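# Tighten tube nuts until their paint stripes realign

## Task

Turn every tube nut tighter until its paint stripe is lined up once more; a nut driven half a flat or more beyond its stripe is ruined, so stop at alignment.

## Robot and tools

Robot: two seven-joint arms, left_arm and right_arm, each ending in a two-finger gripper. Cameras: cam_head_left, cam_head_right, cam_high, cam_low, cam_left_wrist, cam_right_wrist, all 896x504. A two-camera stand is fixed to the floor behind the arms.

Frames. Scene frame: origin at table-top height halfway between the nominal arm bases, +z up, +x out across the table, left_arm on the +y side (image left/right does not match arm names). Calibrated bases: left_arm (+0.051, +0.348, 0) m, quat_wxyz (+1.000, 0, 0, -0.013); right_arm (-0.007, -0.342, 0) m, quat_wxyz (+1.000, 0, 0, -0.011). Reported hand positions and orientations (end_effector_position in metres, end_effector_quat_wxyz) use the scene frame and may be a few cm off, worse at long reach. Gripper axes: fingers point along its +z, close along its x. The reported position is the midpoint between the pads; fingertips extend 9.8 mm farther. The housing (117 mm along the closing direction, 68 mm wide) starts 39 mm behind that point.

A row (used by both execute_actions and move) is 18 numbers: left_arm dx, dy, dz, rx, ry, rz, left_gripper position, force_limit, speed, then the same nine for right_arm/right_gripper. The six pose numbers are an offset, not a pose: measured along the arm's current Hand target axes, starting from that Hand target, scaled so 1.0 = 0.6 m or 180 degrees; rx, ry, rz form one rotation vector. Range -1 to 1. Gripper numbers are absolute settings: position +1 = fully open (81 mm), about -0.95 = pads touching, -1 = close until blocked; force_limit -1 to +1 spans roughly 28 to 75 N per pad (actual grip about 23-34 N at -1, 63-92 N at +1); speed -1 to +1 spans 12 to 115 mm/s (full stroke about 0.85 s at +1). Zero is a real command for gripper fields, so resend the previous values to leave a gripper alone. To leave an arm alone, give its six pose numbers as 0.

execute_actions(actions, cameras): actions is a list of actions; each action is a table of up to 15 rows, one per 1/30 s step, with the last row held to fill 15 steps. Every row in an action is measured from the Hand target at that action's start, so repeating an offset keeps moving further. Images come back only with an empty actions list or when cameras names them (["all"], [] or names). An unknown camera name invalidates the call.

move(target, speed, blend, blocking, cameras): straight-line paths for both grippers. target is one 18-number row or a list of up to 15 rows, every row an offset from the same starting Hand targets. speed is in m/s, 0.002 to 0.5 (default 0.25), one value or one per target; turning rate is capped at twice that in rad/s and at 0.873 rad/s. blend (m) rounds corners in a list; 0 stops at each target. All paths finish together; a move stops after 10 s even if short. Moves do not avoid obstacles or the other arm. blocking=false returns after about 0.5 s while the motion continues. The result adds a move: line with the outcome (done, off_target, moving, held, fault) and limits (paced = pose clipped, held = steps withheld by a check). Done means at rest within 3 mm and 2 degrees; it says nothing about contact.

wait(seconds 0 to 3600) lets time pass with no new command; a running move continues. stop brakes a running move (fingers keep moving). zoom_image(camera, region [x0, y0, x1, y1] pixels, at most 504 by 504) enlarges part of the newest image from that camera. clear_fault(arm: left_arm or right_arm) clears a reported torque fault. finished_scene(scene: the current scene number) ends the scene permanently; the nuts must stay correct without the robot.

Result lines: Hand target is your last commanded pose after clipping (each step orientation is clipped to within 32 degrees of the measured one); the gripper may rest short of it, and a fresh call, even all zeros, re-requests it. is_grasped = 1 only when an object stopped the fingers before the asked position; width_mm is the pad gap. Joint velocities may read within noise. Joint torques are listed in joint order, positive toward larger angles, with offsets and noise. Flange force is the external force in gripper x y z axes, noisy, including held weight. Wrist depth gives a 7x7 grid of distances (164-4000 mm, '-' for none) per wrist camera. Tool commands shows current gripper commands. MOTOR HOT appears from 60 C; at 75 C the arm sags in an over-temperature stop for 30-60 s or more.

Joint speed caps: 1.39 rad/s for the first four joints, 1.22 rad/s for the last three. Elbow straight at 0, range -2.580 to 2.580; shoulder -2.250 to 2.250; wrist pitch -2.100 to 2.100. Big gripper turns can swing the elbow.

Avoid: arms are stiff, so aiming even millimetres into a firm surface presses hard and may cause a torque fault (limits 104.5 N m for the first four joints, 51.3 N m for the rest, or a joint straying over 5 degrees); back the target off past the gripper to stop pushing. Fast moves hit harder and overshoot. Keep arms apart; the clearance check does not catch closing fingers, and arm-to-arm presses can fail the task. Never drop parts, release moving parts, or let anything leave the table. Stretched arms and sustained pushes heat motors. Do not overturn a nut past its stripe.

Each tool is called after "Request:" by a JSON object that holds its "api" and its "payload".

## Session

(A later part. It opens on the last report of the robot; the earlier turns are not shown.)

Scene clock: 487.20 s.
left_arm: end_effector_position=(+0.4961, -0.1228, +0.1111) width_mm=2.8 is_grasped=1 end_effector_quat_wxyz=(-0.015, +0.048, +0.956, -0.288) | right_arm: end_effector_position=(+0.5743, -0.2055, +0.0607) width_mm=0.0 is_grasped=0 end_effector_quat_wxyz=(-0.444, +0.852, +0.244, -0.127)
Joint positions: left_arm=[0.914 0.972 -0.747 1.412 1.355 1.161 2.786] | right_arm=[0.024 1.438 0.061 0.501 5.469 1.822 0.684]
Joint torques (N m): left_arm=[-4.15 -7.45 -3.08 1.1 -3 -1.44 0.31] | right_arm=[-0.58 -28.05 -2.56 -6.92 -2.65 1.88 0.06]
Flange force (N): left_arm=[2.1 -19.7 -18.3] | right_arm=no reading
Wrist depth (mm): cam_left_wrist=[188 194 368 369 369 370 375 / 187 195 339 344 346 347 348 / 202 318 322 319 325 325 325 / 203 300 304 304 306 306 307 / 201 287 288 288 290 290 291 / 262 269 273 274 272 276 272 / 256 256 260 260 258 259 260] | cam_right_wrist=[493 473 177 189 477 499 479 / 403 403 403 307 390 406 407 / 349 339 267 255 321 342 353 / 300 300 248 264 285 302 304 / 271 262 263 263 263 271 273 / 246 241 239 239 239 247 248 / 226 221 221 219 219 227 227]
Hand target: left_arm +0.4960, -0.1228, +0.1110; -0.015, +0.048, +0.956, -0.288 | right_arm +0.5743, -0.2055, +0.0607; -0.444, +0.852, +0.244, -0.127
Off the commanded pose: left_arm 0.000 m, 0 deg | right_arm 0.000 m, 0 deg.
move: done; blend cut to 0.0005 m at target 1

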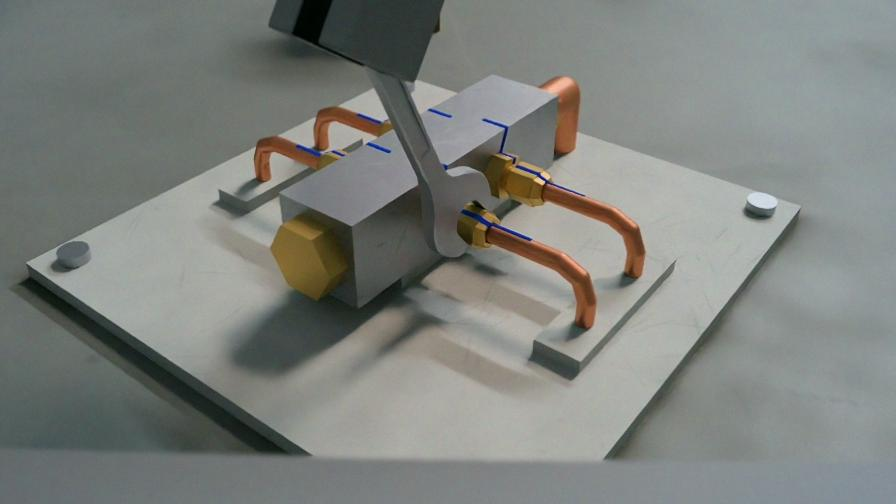

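Request:
{"api": "move", "payload": {"target": [[0,-0.0015,-0.0008,0,0,0,-1,1,-0.5,0,0,0,0,0,0,-1,-1,1],[0,0.0054,-0.0116,0.0278,0,0,-1,1,-0.5,0,0,0,0,0,0,-1,-1,1]], "speed": 0.03, "blend": 0.001, "cameras": ["cam_right_wrist"]}}

Request:
{"api": "zoom_image", "payload": {"camera": "cam_right_wrist", "region": [380, 140, 560, 280]}}

Scene clock: 489.73 s.
left_arm: end_effector_position=(+0.4967, -0.1163, +0.1150) width_mm=2.8 is_grasped=1 end_effector_quat_wxyz=(-0.017, +0.047, +0.943, -0.329) | right_arm: end_effector_position=(+0.5743, -0.2055, +0.0607) width_mm=0.0 is_grasped=0 end_effector_quat_wxyz=(-0.444, +0.852, +0.244, -0.127)
Joint positions: left_arm=[0.863 0.958 -0.707 1.469 1.431 1.178 2.672] | right_arm=[0.024 1.438 0.061 0.501 5.469 1.822 0.684]
Joint torques (N m): left_arm=[-2.15 -10.94 -1.86 -1.72 -1.18 -1.27 0.18] | right_arm=[-0.6 -28.03 -2.59 -6.91 -2.64 1.89 0.07]
Flange force (N): left_arm=[3.2 -14.6 -16.2] | right_arm=no reading
Wrist depth (mm): cam_left_wrist=[202 210 410 410 413 413 425 / 199 208 377 378 379 381 384 / 199 336 350 350 352 354 355 / 213 325 327 327 329 329 330 / 211 305 305 306 308 308 309 / 277 - 287 288 284 286 287 / 266 266 271 272 269 269 270] | cam_right_wrist=[493 472 193 194 478 501 478 / 402 404 404 308 390 406 406 / 350 339 267 259 320 341 353 / 300 300 248 268 285 302 305 / 271 262 263 263 263 270 273 / 246 241 239 239 239 247 248 / 226 221 221 219 219 227 227]
Hand target: left_arm +0.4967, -0.1163, +0.1150; -0.017, +0.047, +0.943, -0.329 | right_arm +0.5743, -0.2055, +0.0607; -0.444, +0.852, +0.244, -0.127
Off the commanded pose: left_arm 0.000 m, 0 deg | right_arm 0.000 m, 0 deg.
move: done; blend cut to 0.0005 m at target 1

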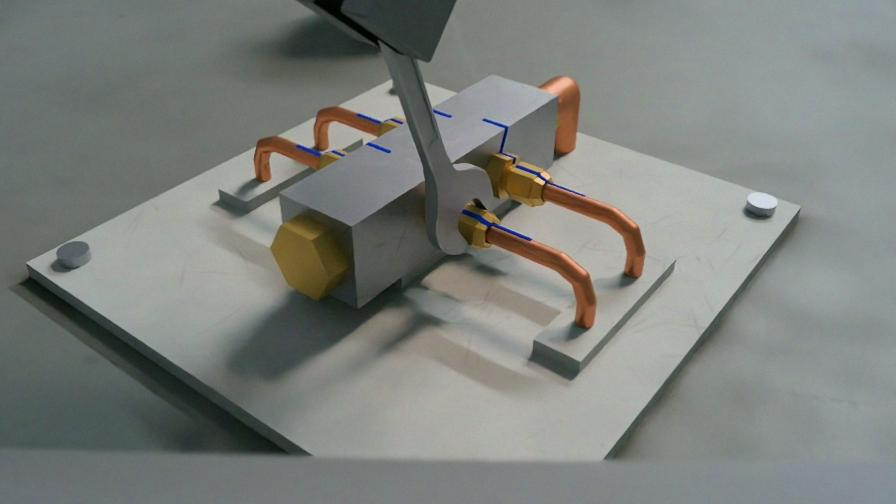

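Scaled by 2.800 from the camera's image (finer frame: 1280x720).

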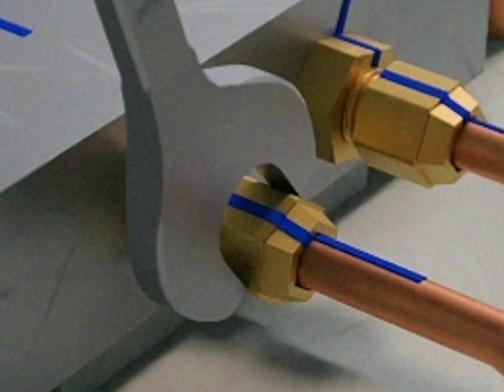

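Request:
{"api": "zoom_image", "payload": {"camera": "cam_right_wrist", "region": [425, 160, 515, 260]}}

Scaled by 5.040 from the camera's image (finer frame: 1280x720).

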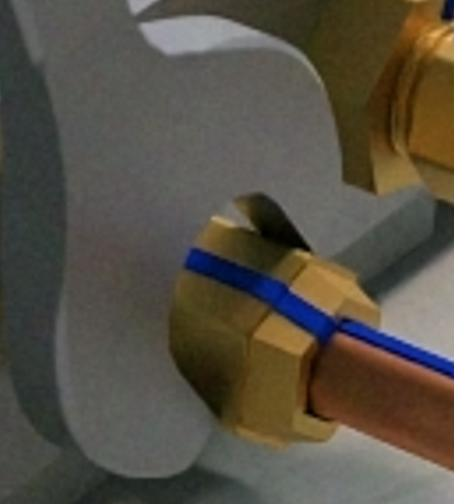

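Request:
{"api": "move", "payload": {"target": [[0,-0.0011,-0.0006,0,0,0,-1,1,-0.5,0,0,0,0,0,0,-1,-1,1],[0,0.0058,-0.0114,0.0278,0,0,-1,1,-0.5,0,0,0,0,0,0,-1,-1,1]], "speed": 0.03, "blend": 0.001, "cameras": ["cam_right_wrist"]}}

Request:
{"api": "zoom_image", "payload": {"camera": "cam_right_wrist", "region": [425, 160, 515, 260]}}

Scene clock: 494.20 s.
left_arm: end_effector_position=(+0.4974, -0.1094, +0.1182) width_mm=2.8 is_grasped=1 end_effector_quat_wxyz=(-0.019, +0.046, +0.928, -0.370) | right_arm: end_effector_position=(+0.5743, -0.2055, +0.0607) width_mm=0.0 is_grasped=0 end_effector_quat_wxyz=(-0.444, +0.852, +0.244, -0.127)
Joint positions: left_arm=[0.808 0.954 -0.669 1.52 1.504 1.21 2.562] | right_arm=[0.024 1.438 0.061 0.501 5.469 1.822 0.684]
Joint torques (N m): left_arm=[0.32 -13.03 0.04 -3.23 0.07 -0.25 0.28] | right_arm=[-0.6 -28.03 -2.58 -6.87 -2.66 1.89 0.08]
Flange force (N): left_arm=[2.8 -10.6 -15.8] | right_arm=no reading
Wrist depth (mm): cam_left_wrist=[218 227 462 455 467 471 485 / 213 223 418 421 423 424 426 / 208 229 374 383 386 386 388 / 224 342 351 353 353 356 351 / 221 330 325 320 328 328 329 / 290 - 303 304 304 305 302 / 277 278 280 283 280 285 281] | cam_right_wrist=[493 493 455 213 476 498 479 / 402 404 403 308 390 406 407 / 349 339 268 259 320 341 354 / 300 300 248 268 285 302 304 / 271 262 263 263 263 270 273 / 246 241 239 239 239 247 248 / 226 221 221 219 219 227 227]
Hand target: left_arm +0.4974, -0.1094, +0.1182; -0.019, +0.046, +0.928, -0.370 | right_arm +0.5743, -0.2055, +0.0607; -0.444, +0.852, +0.244, -0.127
Off the commanded pose: left_arm 0.000 m, 0 deg | right_arm 0.000 m, 0 deg.
move: done; blend cut to 0.0004 m at target 1

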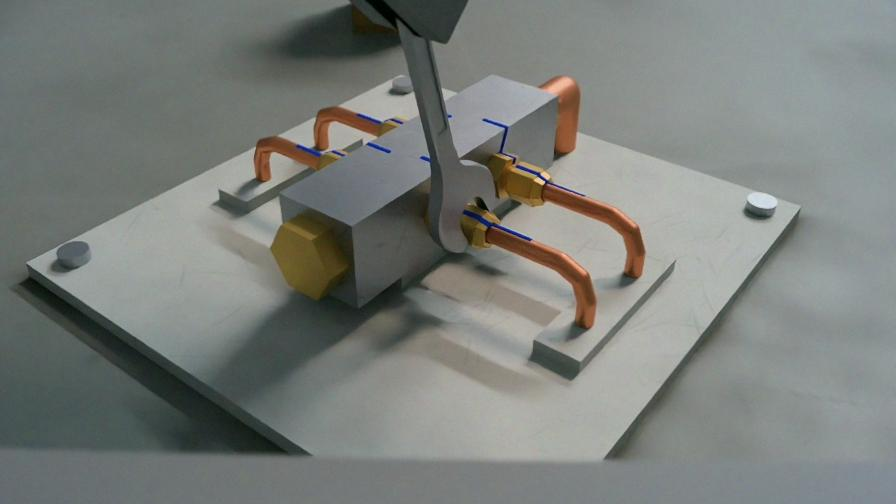

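Scaled by 5.040 from the camera's image (finer frame: 1280x720).

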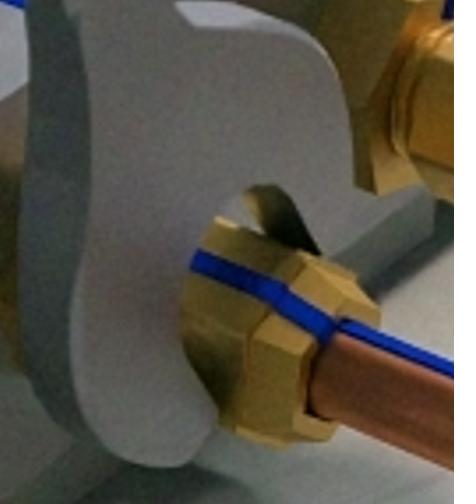

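Request:
{"api": "move", "payload": {"target": [[0,-0.0064,-0.0019,0,0,0,-1,1,-0.5,0,0,0,0,0,0,-1,-1,1],[0,-0.0223,0.0396,-0.0922,0,0,-1,1,-0.5,0,0,0,0,0,0,-1,-1,1]], "speed": 0.04, "blend": 0.001}}

Request:
{"api": "wait", "payload": {"seconds": 0.6, "cameras": ["cam_right_wrist"]}}

Request:
{"api": "zoom_image", "payload": {"camera": "cam_right_wrist", "region": [405, 160, 515, 270]}}

Scene clock: 499.13 s.
left_arm: end_effector_position=(+0.4948, -0.1353, +0.1102) width_mm=2.8 is_grasped=1 end_effector_quat_wxyz=(-0.012, +0.049, +0.971, -0.233) | right_arm: end_effector_position=(+0.5743, -0.2055, +0.0607) width_mm=0.0 is_grasped=0 end_effector_quat_wxyz=(-0.444, +0.852, +0.244, -0.127)
Joint positions: left_arm=[0.979 0.999 -0.801 1.31 1.245 1.169 2.958] | right_arm=[0.024 1.438 0.061 0.501 5.469 1.822 0.684]
Joint torques (N m): left_arm=[-0.2 -24.4 -2.59 -6.83 1.2 0.4 0.39] | right_arm=[-0.61 -28.01 -2.58 -6.93 -2.63 1.88 0.05]
Flange force (N): left_arm=[1.2 0.4 -1.5] | right_arm=no reading
Wrist depth (mm): cam_left_wrist=[170 175 325 322 327 329 330 / 170 302 309 310 311 312 313 / 287 294 292 296 297 297 298 / 188 282 283 283 284 285 286 / 190 270 271 271 272 272 273 / 192 256 260 260 261 261 260 / 245 246 248 248 250 249 250] | cam_right_wrist=[496 454 171 456 498 500 480 / 403 389 315 297 390 407 407 / 350 339 267 256 321 341 353 / 300 299 248 263 285 302 304 / 271 262 262 263 263 271 273 / 246 241 239 239 239 247 248 / 226 221 222 219 219 227 227]
Hand target: left_arm +0.4948, -0.1353, +0.1102; -0.012, +0.049, +0.971, -0.233 | right_arm +0.5743, -0.2055, +0.0607; -0.444, +0.852, +0.244, -0.127
Off the commanded pose: left_arm 0.000 m, 0 deg | right_arm 0.000 m, 0 deg.
move: done

Scene clock: 499.73 s.
left_arm: end_effector_position=(+0.4948, -0.1353, +0.1102) width_mm=2.8 is_grasped=1 end_effector_quat_wxyz=(-0.012, +0.049, +0.971, -0.233) | right_arm: end_effector_position=(+0.5743, -0.2055, +0.0607) width_mm=0.0 is_grasped=0 end_effector_quat_wxyz=(-0.444, +0.852, +0.244, -0.127)
Joint positions: left_arm=[0.979 0.999 -0.801 1.31 1.245 1.169 2.958] | right_arm=[0.024 1.438 0.061 0.501 5.469 1.822 0.684]
Joint torques (N m): left_arm=[-0.21 -24.37 -2.59 -6.8 1.17 0.43 0.44] | right_arm=[-0.6 -28.04 -2.57 -6.92 -2.65 1.89 0.08]
Flange force (N): left_arm=[1.3 0.6 -1.4] | right_arm=no reading
Wrist depth (mm): cam_left_wrist=[170 175 325 323 327 327 330 / 171 302 309 311 311 311 313 / 287 295 292 295 297 297 298 / 188 281 282 284 284 284 285 / 190 270 271 271 272 272 274 / 192 256 260 260 261 262 260 / 246 247 248 248 250 249 249] | cam_right_wrist=[493 455 171 457 497 498 479 / 402 389 315 297 390 407 407 / 349 339 267 255 320 342 353 / 299 300 248 263 285 302 304 / 271 262 263 263 263 270 273 / 246 241 239 239 239 248 248 / 226 221 221 219 219 227 227]
Hand target: left_arm +0.4948, -0.1353, +0.1102; -0.012, +0.049, +0.971, -0.233 | right_arm +0.5743, -0.2055, +0.0607; -0.444, +0.852, +0.244, -0.127
Tool commands: left_gripper/position=-1.0 left_gripper/force_limit=+1.0 left_gripper/speed=-0.5 right_gripper/position=-1.0 right_gripper/force_limit=-1.0 right_gripper/speed=+1.0
Off the commanded pose: left_arm 0.000 m, 0 deg | right_arm 0.000 m, 0 deg.
wait: 0.60 s; at rest by 0.17 s

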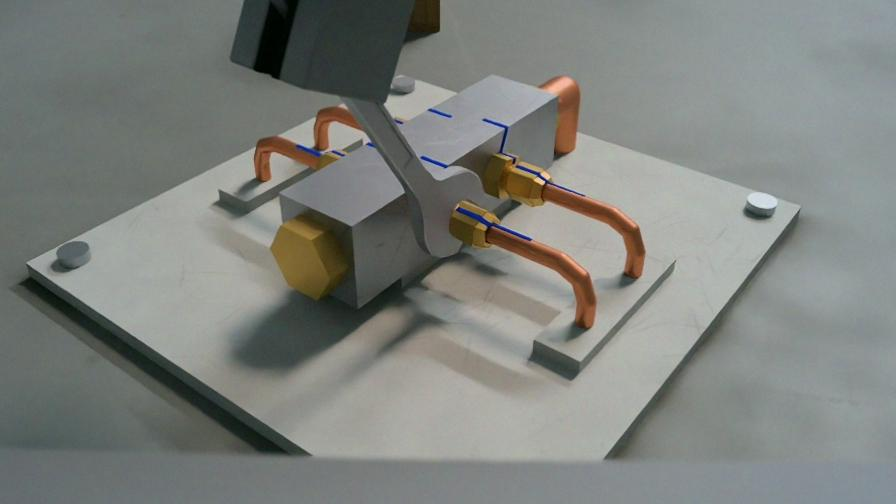

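Scaled by 4.582 from the camera's image (finer frame: 1280x720).

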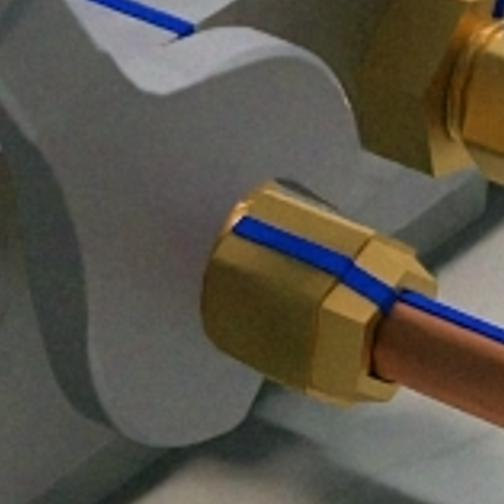

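Request:
{"api": "move", "payload": {"target": [0,0.0032,0.0009,0,0,0,-1,1,-0.5,0,0,0,0,0,0,-1,-1,1], "speed": 0.03}}

Request:
{"api": "move", "payload": {"target": [0,0.0016,0.0005,0,0,0,-1,1,-0.5,0,0,0,0,0,0,-1,-1,1], "speed": 0.03}}

Request:
{"api": "wait", "payload": {"seconds": 0.6, "cameras": ["cam_right_wrist"]}}

Request:
{"api": "zoom_image", "payload": {"camera": "cam_right_wrist", "region": [405, 160, 515, 270]}}

Scene clock: 500.70 s.
left_arm: end_effector_position=(+0.4949, -0.1338, +0.1088) width_mm=2.8 is_grasped=1 end_effector_quat_wxyz=(-0.012, +0.049, +0.971, -0.232) | right_arm: end_effector_position=(+0.5743, -0.2055, +0.0607) width_mm=0.0 is_grasped=0 end_effector_quat_wxyz=(-0.444, +0.852, +0.244, -0.127)
Joint positions: left_arm=[0.978 1 -0.801 1.314 1.247 1.167 2.952] | right_arm=[0.024 1.438 0.061 0.501 5.469 1.822 0.684]
Joint torques (N m): left_arm=[-0.32 -24.37 -2.58 -6.8 1.21 0.4 0.4] | right_arm=[-0.61 -27.98 -2.57 -6.89 -2.66 1.89 0.07]
Flange force (N): left_arm=[1.4 0.3 -1.5] | right_arm=no reading
Wrist depth (mm): cam_left_wrist=[170 175 323 322 325 325 328 / 170 300 308 308 310 310 312 / 187 293 291 294 296 296 296 / 187 280 280 281 282 282 284 / 189 268 269 270 271 269 270 / 250 255 258 258 259 260 258 / 244 245 245 247 249 248 248] | cam_right_wrist=[494 452 173 188 499 500 479 / 402 388 321 296 390 407 407 / 350 339 267 271 320 341 353 / 300 300 248 263 285 302 304 / 270 263 262 263 263 270 273 / 246 241 239 239 239 247 248 / 226 221 221 219 219 227 227]
Hand target: left_arm +0.4949, -0.1338, +0.1088; -0.012, +0.049, +0.971, -0.232 | right_arm +0.5743, -0.2055, +0.0607; -0.444, +0.852, +0.244, -0.127
Off the commanded pose: left_arm 0.000 m, 0 deg | right_arm 0.000 m, 0 deg.
move: done

Scene clock: 501.20 s.
left_arm: end_effector_position=(+0.4950, -0.1331, +0.1081) width_mm=2.8 is_grasped=1 end_effector_quat_wxyz=(-0.012, +0.049, +0.971, -0.233) | right_arm: end_effector_position=(+0.5743, -0.2055, +0.0607) width_mm=0.0 is_grasped=0 end_effector_quat_wxyz=(-0.444, +0.852, +0.244, -0.127)
Joint positions: left_arm=[0.977 1 -0.8 1.317 1.248 1.166 2.949] | right_arm=[0.024 1.438 0.061 0.501 5.469 1.822 0.684]
Joint torques (N m): left_arm=[-0.27 -24.39 -2.7 -6.82 1.18 0.42 0.4] | right_arm=[-0.59 -28 -2.62 -6.9 -2.64 1.86 0.06]
Flange force (N): left_arm=[1.4 0.5 -1.3] | right_arm=no reading
Wrist depth (mm): cam_left_wrist=[169 174 321 320 324 325 326 / 170 302 307 304 308 310 311 / 189 292 291 293 294 295 296 / 187 279 280 281 281 282 283 / 189 268 268 269 270 270 269 / 249 254 257 258 258 259 258 / 244 244 245 246 249 247 247] | cam_right_wrist=[494 454 173 187 500 500 479 / 402 389 314 296 390 405 408 / 350 340 267 255 320 342 354 / 299 300 248 263 284 302 304 / 270 263 263 263 262 271 273 / 246 241 239 239 239 248 248 / 225 222 221 219 219 227 227]
Hand target: left_arm +0.4950, -0.1331, +0.1082; -0.012, +0.049, +0.971, -0.233 | right_arm +0.5743, -0.2055, +0.0607; -0.444, +0.852, +0.244, -0.127
Off the commanded pose: left_arm 0.000 m, 0 deg | right_arm 0.000 m, 0 deg.
move: done

Scene clock: 501.80 s.
left_arm: end_effector_position=(+0.4950, -0.1331, +0.1081) width_mm=2.8 is_grasped=1 end_effector_quat_wxyz=(-0.012, +0.049, +0.971, -0.233) | right_arm: end_effector_position=(+0.5743, -0.2055, +0.0607) width_mm=0.0 is_grasped=0 end_effector_quat_wxyz=(-0.444, +0.852, +0.244, -0.127)
Joint positions: left_arm=[0.977 1 -0.8 1.317 1.248 1.166 2.949] | right_arm=[0.024 1.438 0.061 0.501 5.469 1.822 0.684]
Joint torques (N m): left_arm=[-0.22 -24.34 -2.62 -6.76 1.16 0.39 0.45] | right_arm=[-0.6 -28.05 -2.59 -6.91 -2.66 1.88 0.06]
Flange force (N): left_arm=[1.2 0.6 -1.5] | right_arm=no reading
Wrist depth (mm): cam_left_wrist=[169 174 322 320 324 325 327 / 170 302 306 305 308 310 311 / 189 292 289 293 294 295 297 / 187 279 280 280 282 282 282 / 189 268 268 269 270 270 269 / 249 255 257 257 259 259 257 / 244 245 245 246 248 247 248] | cam_right_wrist=[493 454 173 188 499 501 480 / 402 388 315 297 390 406 407 / 350 339 267 255 320 341 353 / 300 300 248 263 285 302 304 / 271 262 263 263 263 270 273 / 246 241 239 239 239 248 248 / 226 221 221 219 219 227 227]
Hand target: left_arm +0.4950, -0.1331, +0.1082; -0.012, +0.049, +0.971, -0.233 | right_arm +0.5743, -0.2055, +0.0607; -0.444, +0.852, +0.244, -0.127
Tool commands: left_gripper/position=-1.0 left_gripper/force_limit=+1.0 left_gripper/speed=-0.5 right_gripper/position=-1.0 right_gripper/force_limit=-1.0 right_gripper/speed=+1.0
Off the commanded pose: left_arm 0.000 m, 0 deg | right_arm 0.000 m, 0 deg.
wait: 0.60 s; at rest by 0.17 s

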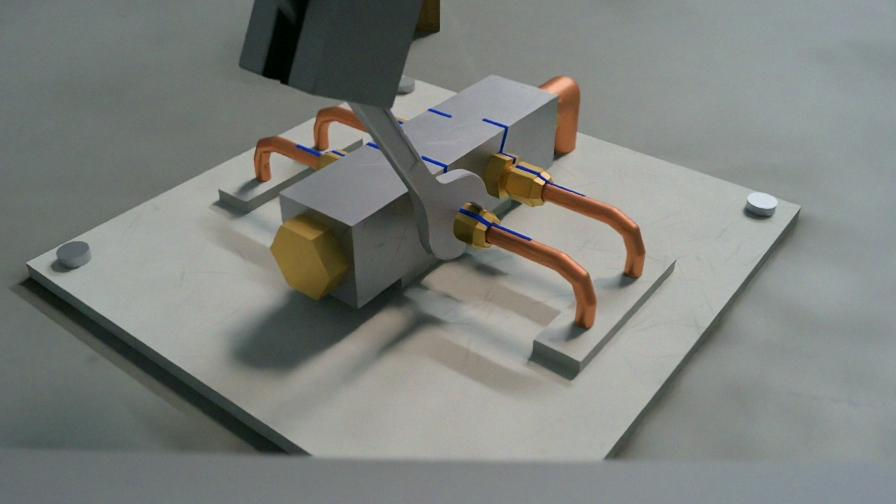

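Scaled by 4.582 from the camera's image (finer frame: 1280x720).

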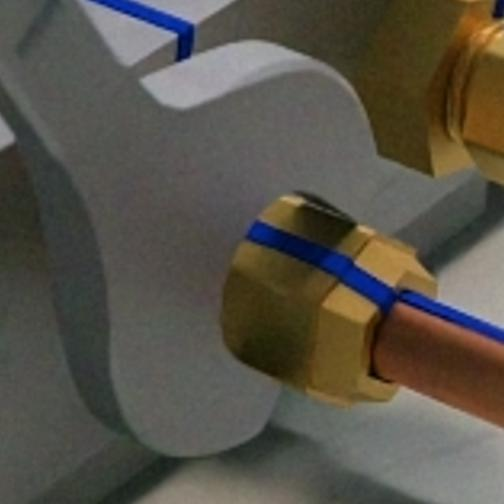

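Request:
{"api": "move", "payload": {"target": [0,0.0024,0.0007,0,0,0,-1,1,-0.5,0,0,0,0,0,0,-1,-1,1], "speed": 0.03}}

Request:
{"api": "move", "payload": {"target": [0,0.0016,0.0005,0,0,0,-1,1,-0.5,0,0,0,0,0,0,-1,-1,1], "speed": 0.03}}

Request:
{"api": "wait", "payload": {"seconds": 0.6, "cameras": ["cam_right_wrist"]}}

Request:
{"api": "zoom_image", "payload": {"camera": "cam_right_wrist", "region": [405, 160, 515, 270]}}

Scene clock: 502.77 s.
left_arm: end_effector_position=(+0.4951, -0.1320, +0.1071) width_mm=2.8 is_grasped=1 end_effector_quat_wxyz=(-0.012, +0.049, +0.971, -0.233) | right_arm: end_effector_position=(+0.5743, -0.2055, +0.0607) width_mm=0.0 is_grasped=0 end_effector_quat_wxyz=(-0.444, +0.852, +0.244, -0.127)
Joint positions: left_arm=[0.976 1 -0.8 1.32 1.249 1.165 2.945] | right_arm=[0.024 1.438 0.061 0.501 5.469 1.822 0.684]
Joint torques (N m): left_arm=[-0.21 -24.07 -2.52 -6.7 1.14 0.43 0.43] | right_arm=[-0.59 -28.01 -2.55 -6.89 -2.64 1.87 0.08]
Flange force (N): left_arm=[1.4 0.4 -1.9] | right_arm=no reading
Wrist depth (mm): cam_left_wrist=[169 174 320 318 322 324 325 / 170 302 305 303 307 307 309 / 187 291 289 292 293 294 295 / 187 278 278 279 280 281 281 / 189 266 267 267 269 270 267 / 248 254 256 257 258 258 256 / 242 244 245 245 245 246 247] | cam_right_wrist=[494 474 173 187 499 499 480 / 402 389 213 297 390 406 408 / 350 339 267 255 320 341 353 / 299 300 248 262 285 302 304 / 270 262 262 263 263 271 273 / 246 241 239 239 239 248 248 / 226 221 222 219 219 227 227]
Hand target: left_arm +0.4951, -0.1320, +0.1071; -0.012, +0.049, +0.971, -0.232 | right_arm +0.5743, -0.2055, +0.0607; -0.444, +0.852, +0.244, -0.127
Off the commanded pose: left_arm 0.000 m, 0 deg | right_arm 0.000 m, 0 deg.
move: done

Scene clock: 503.27 s.
left_arm: end_effector_position=(+0.4951, -0.1314, +0.1064) width_mm=2.8 is_grasped=1 end_effector_quat_wxyz=(-0.012, +0.049, +0.971, -0.233) | right_arm: end_effector_position=(+0.5743, -0.2055, +0.0607) width_mm=0.0 is_grasped=0 end_effector_quat_wxyz=(-0.444, +0.852, +0.244, -0.127)
Joint positions: left_arm=[0.975 1.001 -0.799 1.322 1.25 1.164 2.942] | right_arm=[0.024 1.438 0.061 0.501 5.469 1.822 0.684]
Joint torques (N m): left_arm=[-2.52 -18.42 -3.37 -3.19 -0.84 0.06 0.39] | right_arm=[-0.57 -28.04 -2.55 -6.91 -2.68 1.89 0.07]
Flange force (N): left_arm=[0.8 -7.8 -6.5] | right_arm=no reading
Wrist depth (mm): cam_left_wrist=[169 174 321 318 322 323 325 / 170 303 306 303 307 308 309 / 187 290 289 292 293 292 295 / 187 278 279 279 280 281 281 / 189 266 267 268 269 269 267 / 247 253 257 257 257 258 257 / 242 243 244 245 245 246 246] | cam_right_wrist=[494 473 174 188 498 500 480 / 402 390 213 297 390 407 408 / 350 339 267 255 320 341 353 / 299 300 248 262 286 302 304 / 271 262 262 263 263 270 273 / 246 241 239 239 240 248 248 / 225 221 222 219 219 226 227]
Hand target: left_arm +0.4952, -0.1313, +0.1064; -0.012, +0.049, +0.971, -0.233 | right_arm +0.5743, -0.2055, +0.0607; -0.444, +0.852, +0.244, -0.127
Off the commanded pose: left_arm 0.000 m, 0 deg | right_arm 0.000 m, 0 deg.
move: done

Scene clock: 503.87 s.
left_arm: end_effector_position=(+0.4951, -0.1313, +0.1064) width_mm=2.8 is_grasped=1 end_effector_quat_wxyz=(-0.012, +0.049, +0.971, -0.233) | right_arm: end_effector_position=(+0.5743, -0.2055, +0.0607) width_mm=0.0 is_grasped=0 end_effector_quat_wxyz=(-0.444, +0.852, +0.244, -0.127)
Joint positions: left_arm=[0.975 1.001 -0.799 1.322 1.25 1.164 2.942] | right_arm=[0.024 1.438 0.061 0.501 5.469 1.822 0.684]
Joint torques (N m): left_arm=[-2.56 -18.34 -3.36 -3.22 -0.86 0.07 0.36] | right_arm=[-0.61 -28.01 -2.57 -6.88 -2.67 1.86 0.07]
Flange force (N): left_arm=[1.1 -7.9 -6.7] | right_arm=no reading
Wrist depth (mm): cam_left_wrist=[169 174 321 318 322 324 325 / 170 302 305 303 307 309 310 / 187 290 289 292 293 294 295 / 187 277 279 280 280 281 281 / 189 266 268 267 269 269 267 / 248 253 256 257 257 258 256 / 243 243 244 245 245 246 246] | cam_right_wrist=[493 473 173 187 500 499 479 / 403 387 213 296 390 407 406 / 350 339 267 255 321 341 353 / 300 300 248 263 285 302 304 / 270 263 262 263 263 271 273 / 246 241 238 239 239 247 248 / 226 221 222 219 219 227 227]
Hand target: left_arm +0.4952, -0.1313, +0.1064; -0.012, +0.049, +0.971, -0.233 | right_arm +0.5743, -0.2055, +0.0607; -0.444, +0.852, +0.244, -0.127
Tool commands: left_gripper/position=-1.0 left_gripper/force_limit=+1.0 left_gripper/speed=-0.5 right_gripper/position=-1.0 right_gripper/force_limit=-1.0 right_gripper/speed=+1.0
Off the commanded pose: left_arm 0.000 m, 0 deg | right_arm 0.000 m, 0 deg.
wait: 0.60 s; at rest by 0.17 s

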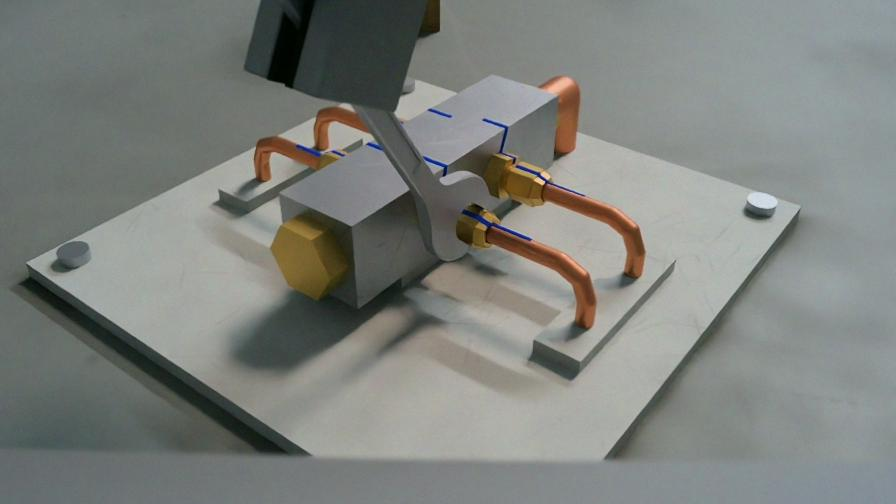

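Scaled by 4.582 from the camera's image (finer frame: 1280x720).

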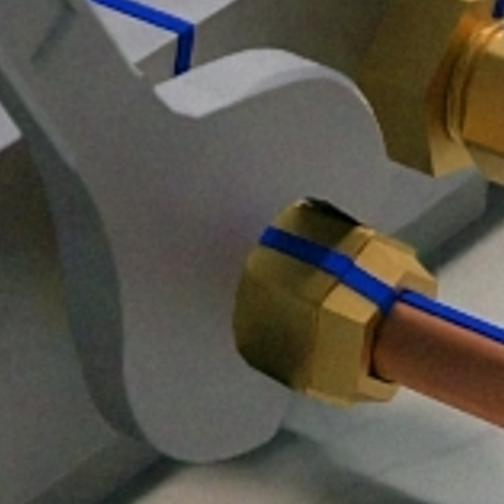

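Request:
{"api": "execute_actions", "payload": {"actions": []}}

Request:
{"api": "zoom_image", "payload": {"camera": "cam_left_wrist", "region": [300, 100, 600, 500]}}

Scene clock: 504.30 s.
left_arm: end_effector_position=(+0.4952, -0.1313, +0.1064) width_mm=2.8 is_grasped=1 end_effector_quat_wxyz=(-0.012, +0.049, +0.971, -0.233) | right_arm: end_effector_position=(+0.5743, -0.2055, +0.0607) width_mm=0.0 is_grasped=0 end_effector_quat_wxyz=(-0.444, +0.852, +0.244, -0.127)
Joint positions: left_arm=[0.975 1.001 -0.799 1.322 1.25 1.164 2.942] | right_arm=[0.024 1.438 0.061 0.501 5.469 1.822 0.684]
Joint velocities: within noise
Joint torques (N m): left_arm=[-2.48 -18.3 -3.33 -3.14 -0.84 0.07 0.38] | right_arm=[-0.61 -28.01 -2.56 -6.9 -2.64 1.89 0.05]
Flange force (N): left_arm=[0.7 -7.9 -6.7] | right_arm=no reading
Wrist depth (mm): cam_left_wrist=[169 174 321 318 323 323 326 / 169 302 306 302 307 308 309 / 187 291 289 293 294 294 295 / 187 278 279 279 280 281 282 / 189 266 267 268 268 269 267 / 248 253 257 257 257 258 256 / 243 244 244 244 245 246 246] | cam_right_wrist=[493 474 174 188 498 499 480 / 403 388 213 296 391 407 407 / 350 339 267 255 320 341 353 / 300 300 248 262 285 302 304 / 271 262 263 263 263 271 273 / 246 241 239 239 239 248 248 / 226 221 221 219 219 227 227]
Hand target: left_arm +0.4952, -0.1313, +0.1064; -0.012, +0.049, +0.971, -0.233 | right_arm +0.5743, -0.2055, +0.0607; -0.444, +0.852, +0.244, -0.127
Tool commands: left_gripper/position=-1.0 left_gripper/force_limit=+1.0 left_gripper/speed=-0.5 right_gripper/position=-1.0 right_gripper/force_limit=-1.0 right_gripper/speed=+1.0
Off the commanded pose: left_arm 0.000 m, 0 deg | right_arm 0.000 m, 0 deg.

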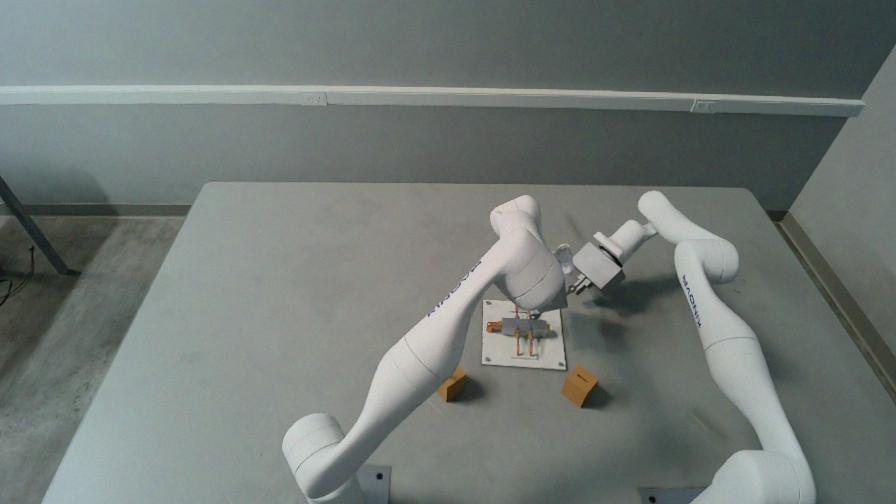

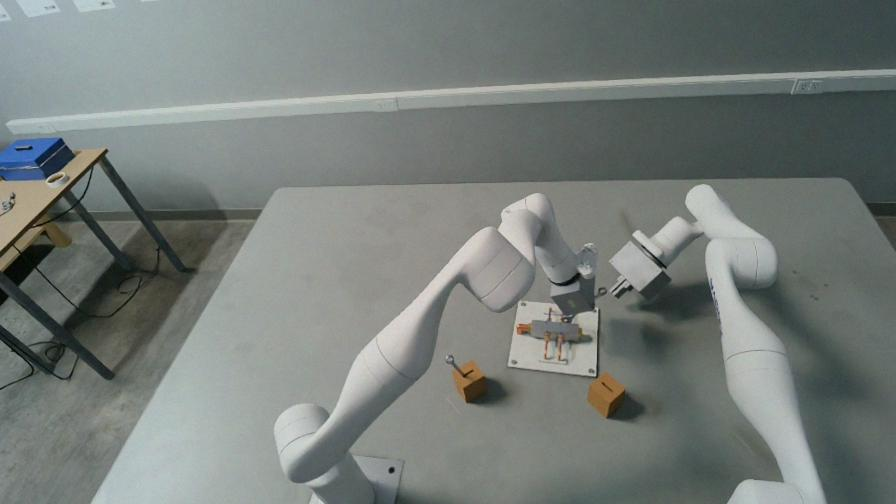

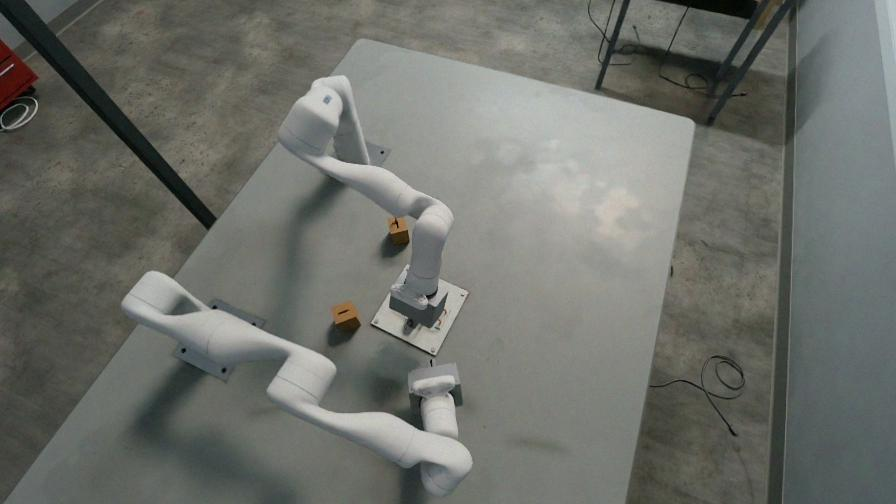

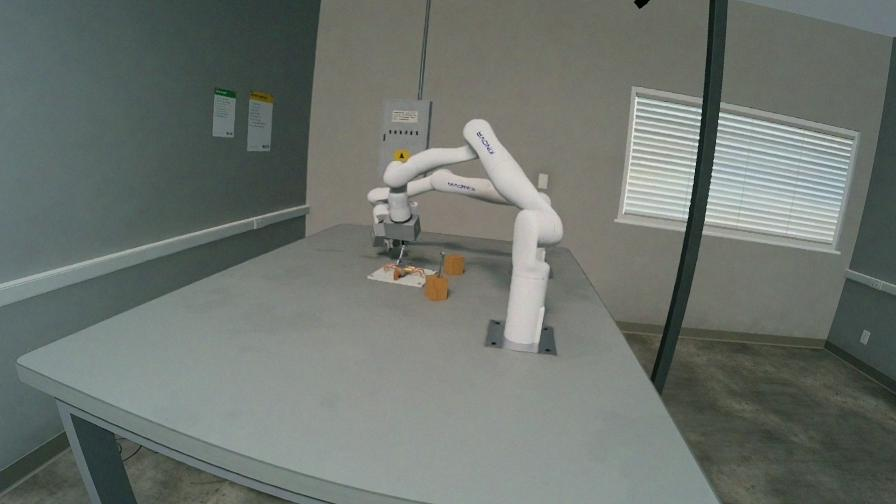

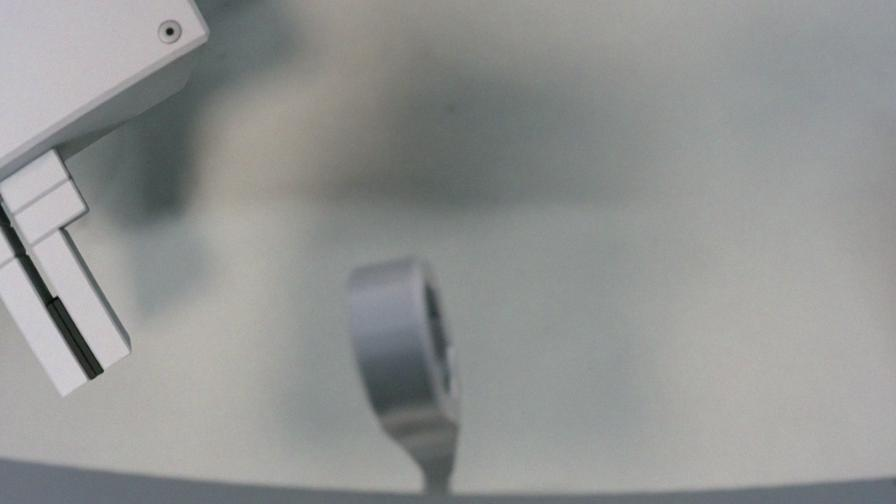

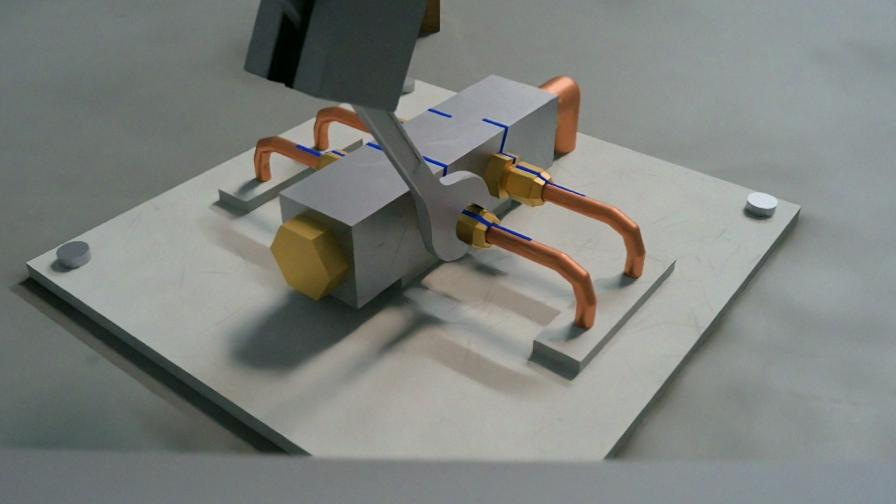

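Scaled by 1.260 from the camera's image (finer frame: 1280x720).

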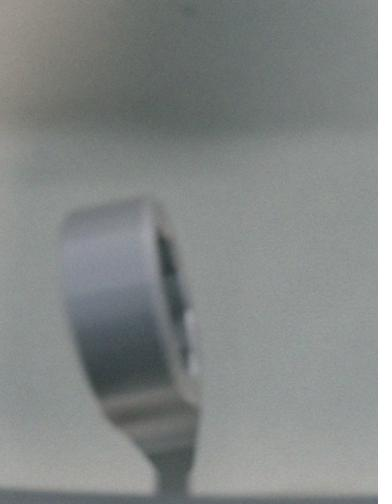

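Request:
{"api": "move", "payload": {"target": [[0,-0.0250,-0.0073,0,0,0,-1,1,-0.5,0,0,0,0,0,0,-1,-1,1]], "speed": 0.05}}

Request:
{"api": "wait", "payload": {"seconds": 0.6, "cameras": ["cam_right_wrist"]}}

Request:
{"api": "zoom_image", "payload": {"camera": "cam_right_wrist", "region": [385, 140, 565, 270]}}

Scene clock: 506.93 s.
left_arm: end_effector_position=(+0.4940, -0.1427, +0.1172) width_mm=2.8 is_grasped=1 end_effector_quat_wxyz=(-0.012, +0.049, +0.971, -0.233) | right_arm: end_effector_position=(+0.5743, -0.2055, +0.0607) width_mm=0.0 is_grasped=0 end_effector_quat_wxyz=(-0.444, +0.852, +0.244, -0.127)
Joint positions: left_arm=[0.987 0.997 -0.806 1.287 1.236 1.178 2.988] | right_arm=[0.024 1.438 0.061 0.501 5.469 1.822 0.684]
Joint torques (N m): left_arm=[-0.23 -24.52 -2.54 -6.8 1.24 0.34 0.45] | right_arm=[-0.59 -28.03 -2.6 -6.91 -2.68 1.88 0.05]
Flange force (N): left_arm=[0.9 0.3 -1.5] | right_arm=no reading
Wrist depth (mm): cam_left_wrist=[172 178 333 335 336 337 339 / 173 178 318 315 319 319 322 / 172 298 303 304 305 306 306 / 190 289 287 291 291 292 293 / 192 278 278 278 279 279 280 / 193 266 267 267 268 268 267 / 250 253 256 257 256 256 256] | cam_right_wrist=[474 - 173 475 497 499 479 / 402 388 354 297 391 406 408 / 350 339 259 276 320 341 352 / 300 300 248 269 284 302 304 / 271 262 262 263 263 271 273 / 246 241 239 239 239 248 248 / 226 221 221 219 219 227 227]
Hand target: left_arm +0.4940, -0.1427, +0.1171; -0.012, +0.049, +0.971, -0.233 | right_arm +0.5743, -0.2055, +0.0607; -0.444, +0.852, +0.244, -0.127
Off the commanded pose: left_arm 0.000 m, 0 deg | right_arm 0.000 m, 0 deg.
move: done

Scene clock: 507.53 s.
left_arm: end_effector_position=(+0.4940, -0.1427, +0.1172) width_mm=2.8 is_grasped=1 end_effector_quat_wxyz=(-0.012, +0.049, +0.971, -0.233) | right_arm: end_effector_position=(+0.5743, -0.2055, +0.0607) width_mm=0.0 is_grasped=0 end_effector_quat_wxyz=(-0.444, +0.852, +0.244, -0.127)
Joint positions: left_arm=[0.987 0.997 -0.806 1.287 1.236 1.178 2.988] | right_arm=[0.024 1.438 0.061 0.501 5.469 1.822 0.684]
Joint torques (N m): left_arm=[-0.29 -24.53 -2.61 -6.92 1.2 0.31 0.41] | right_arm=[-0.61 -28.02 -2.59 -6.9 -2.65 1.87 0.05]
Flange force (N): left_arm=[1.3 0.4 -1.4] | right_arm=no reading
Wrist depth (mm): cam_left_wrist=[172 179 334 334 336 337 338 / 173 177 318 315 320 321 322 / 172 300 303 304 305 306 306 / 190 288 287 291 291 292 293 / 192 278 278 279 280 279 281 / 192 266 267 267 268 268 266 / 250 253 256 257 256 256 256] | cam_right_wrist=[473 - 172 477 499 501 480 / 402 389 354 297 390 405 408 / 349 339 258 276 320 341 354 / 300 300 248 268 285 302 303 / 271 262 263 263 263 271 273 / 247 241 239 239 239 247 248 / 225 221 221 219 219 227 227]
Hand target: left_arm +0.4940, -0.1427, +0.1171; -0.012, +0.049, +0.971, -0.233 | right_arm +0.5743, -0.2055, +0.0607; -0.444, +0.852, +0.244, -0.127
Tool commands: left_gripper/position=-1.0 left_gripper/force_limit=+1.0 left_gripper/speed=-0.5 right_gripper/position=-1.0 right_gripper/force_limit=-1.0 right_gripper/speed=+1.0
Off the commanded pose: left_arm 0.000 m, 0 deg | right_arm 0.000 m, 0 deg.
wait: 0.60 s; at rest by 0.17 s

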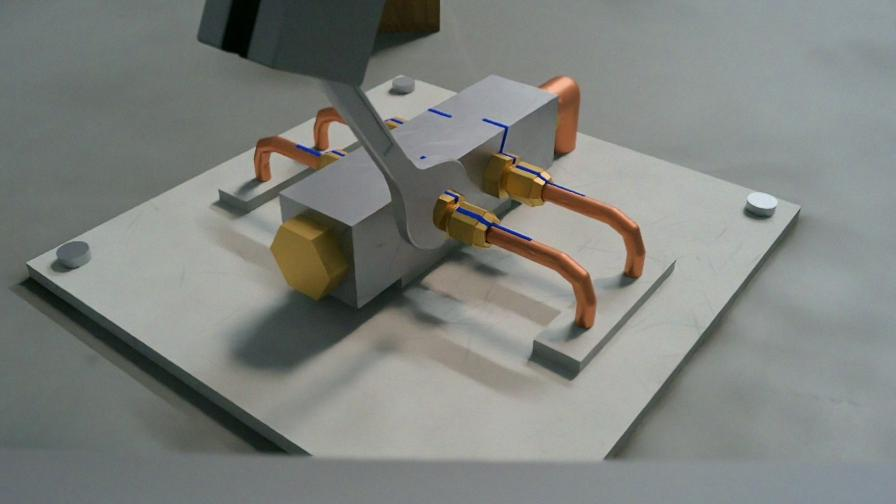

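Scaled by 2.800 from the camera's image (finer frame: 1280x720).

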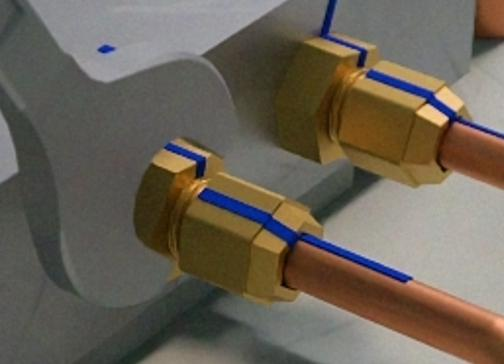

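Request:
{"api": "move", "payload": {"target": [[0,-0.0060,-0.0017,0,0,0,-1,1,-0.5,0,0,0,0,0,0,-1,-1,1],[-0.0142,-0.0060,-0.0017,0,0,0,-1,1,-0.5,0,0,0,0,0,0,-1,-1,1]], "speed": 0.05}}

Request:
{"api": "wait", "payload": {"seconds": 0.6, "cameras": ["cam_right_wrist"]}}

Request:
{"api": "zoom_image", "payload": {"camera": "cam_right_wrist", "region": [385, 140, 565, 270]}}

Scene clock: 509.63 s.
left_arm: end_effector_position=(+0.5022, -0.1463, +0.1196) width_mm=2.8 is_grasped=1 end_effector_quat_wxyz=(-0.012, +0.049, +0.971, -0.233) | right_arm: end_effector_position=(+0.5743, -0.2055, +0.0607) width_mm=0.0 is_grasped=0 end_effector_quat_wxyz=(-0.444, +0.852, +0.244, -0.127)
Joint positions: left_arm=[0.973 1.009 -0.806 1.246 1.231 1.193 3.011] | right_arm=[0.024 1.438 0.061 0.501 5.469 1.822 0.684]
Joint torques (N m): left_arm=[-0.32 -24.94 -2.52 -7.1 1.17 0.31 0.39] | right_arm=[-0.62 -28.02 -2.55 -6.93 -2.64 1.89 0.06]
Flange force (N): left_arm=[1.9 0.7 -1.3] | right_arm=no reading
Wrist depth (mm): cam_left_wrist=[170 175 337 338 339 340 342 / 171 177 321 318 323 324 325 / 171 177 304 306 308 309 309 / 188 289 290 293 295 295 295 / 190 280 281 281 282 283 283 / 192 - 269 270 271 271 270 / 252 254 259 260 257 259 259] | cam_right_wrist=[493 - - 456 498 500 480 / 403 388 356 296 392 406 407 / 350 339 259 233 321 340 353 / 300 300 248 267 285 302 304 / 271 263 263 263 263 271 274 / 246 241 239 239 239 248 248 / 225 221 221 219 219 227 227]
Hand target: left_arm +0.5022, -0.1462, +0.1196; -0.012, +0.049, +0.971, -0.233 | right_arm +0.5743, -0.2055, +0.0607; -0.444, +0.852, +0.244, -0.127
Off the commanded pose: left_arm 0.000 m, 0 deg | right_arm 0.000 m, 0 deg.
move: done

Scene clock: 510.23 s.
left_arm: end_effector_position=(+0.5022, -0.1462, +0.1196) width_mm=2.8 is_grasped=1 end_effector_quat_wxyz=(-0.012, +0.049, +0.971, -0.233) | right_arm: end_effector_position=(+0.5743, -0.2055, +0.0607) width_mm=0.0 is_grasped=0 end_effector_quat_wxyz=(-0.444, +0.852, +0.244, -0.127)
Joint positions: left_arm=[0.973 1.009 -0.806 1.246 1.231 1.193 3.011] | right_arm=[0.024 1.438 0.061 0.501 5.469 1.822 0.684]
Joint torques (N m): left_arm=[-0.18 -24.9 -2.52 -6.97 1.23 0.29 0.4] | right_arm=[-0.62 -28.03 -2.58 -6.91 -2.65 1.88 0.08]
Flange force (N): left_arm=[1.1 0.5 -1.4] | right_arm=no reading
Wrist depth (mm): cam_left_wrist=[170 175 337 338 338 340 343 / 171 177 321 319 322 323 325 / 171 177 303 307 308 309 309 / 190 289 290 293 294 295 296 / 190 280 281 281 282 282 283 / 192 - 269 270 271 272 269 / 252 253 260 260 258 258 258] | cam_right_wrist=[492 - - 458 497 499 479 / 402 388 354 297 390 406 406 / 350 339 259 233 320 341 353 / 299 300 248 268 285 302 303 / 271 262 264 263 263 271 273 / 246 241 239 239 239 248 248 / 226 221 221 219 219 227 227]
Hand target: left_arm +0.5022, -0.1462, +0.1196; -0.012, +0.049, +0.971, -0.233 | right_arm +0.5743, -0.2055, +0.0607; -0.444, +0.852, +0.244, -0.127
Tool commands: left_gripper/position=-1.0 left_gripper/force_limit=+1.0 left_gripper/speed=-0.5 right_gripper/position=-1.0 right_gripper/force_limit=-1.0 right_gripper/speed=+1.0
Off the commanded pose: left_arm 0.000 m, 0 deg | right_arm 0.000 m, 0 deg.
wait: 0.60 s; at rest by 0.17 s

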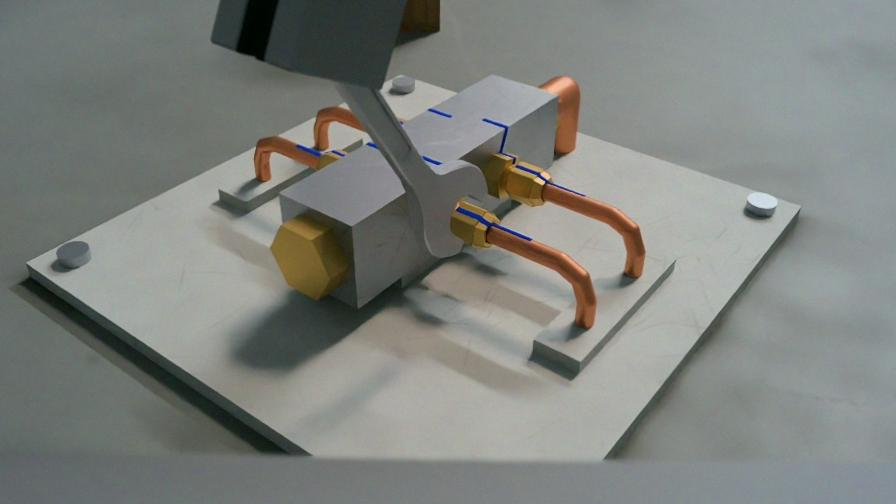

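Scaled by 2.800 from the camera's image (finer frame: 1280x720).

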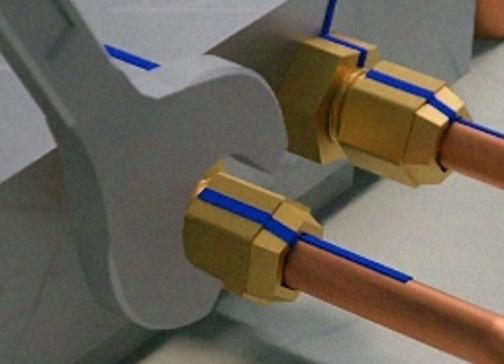

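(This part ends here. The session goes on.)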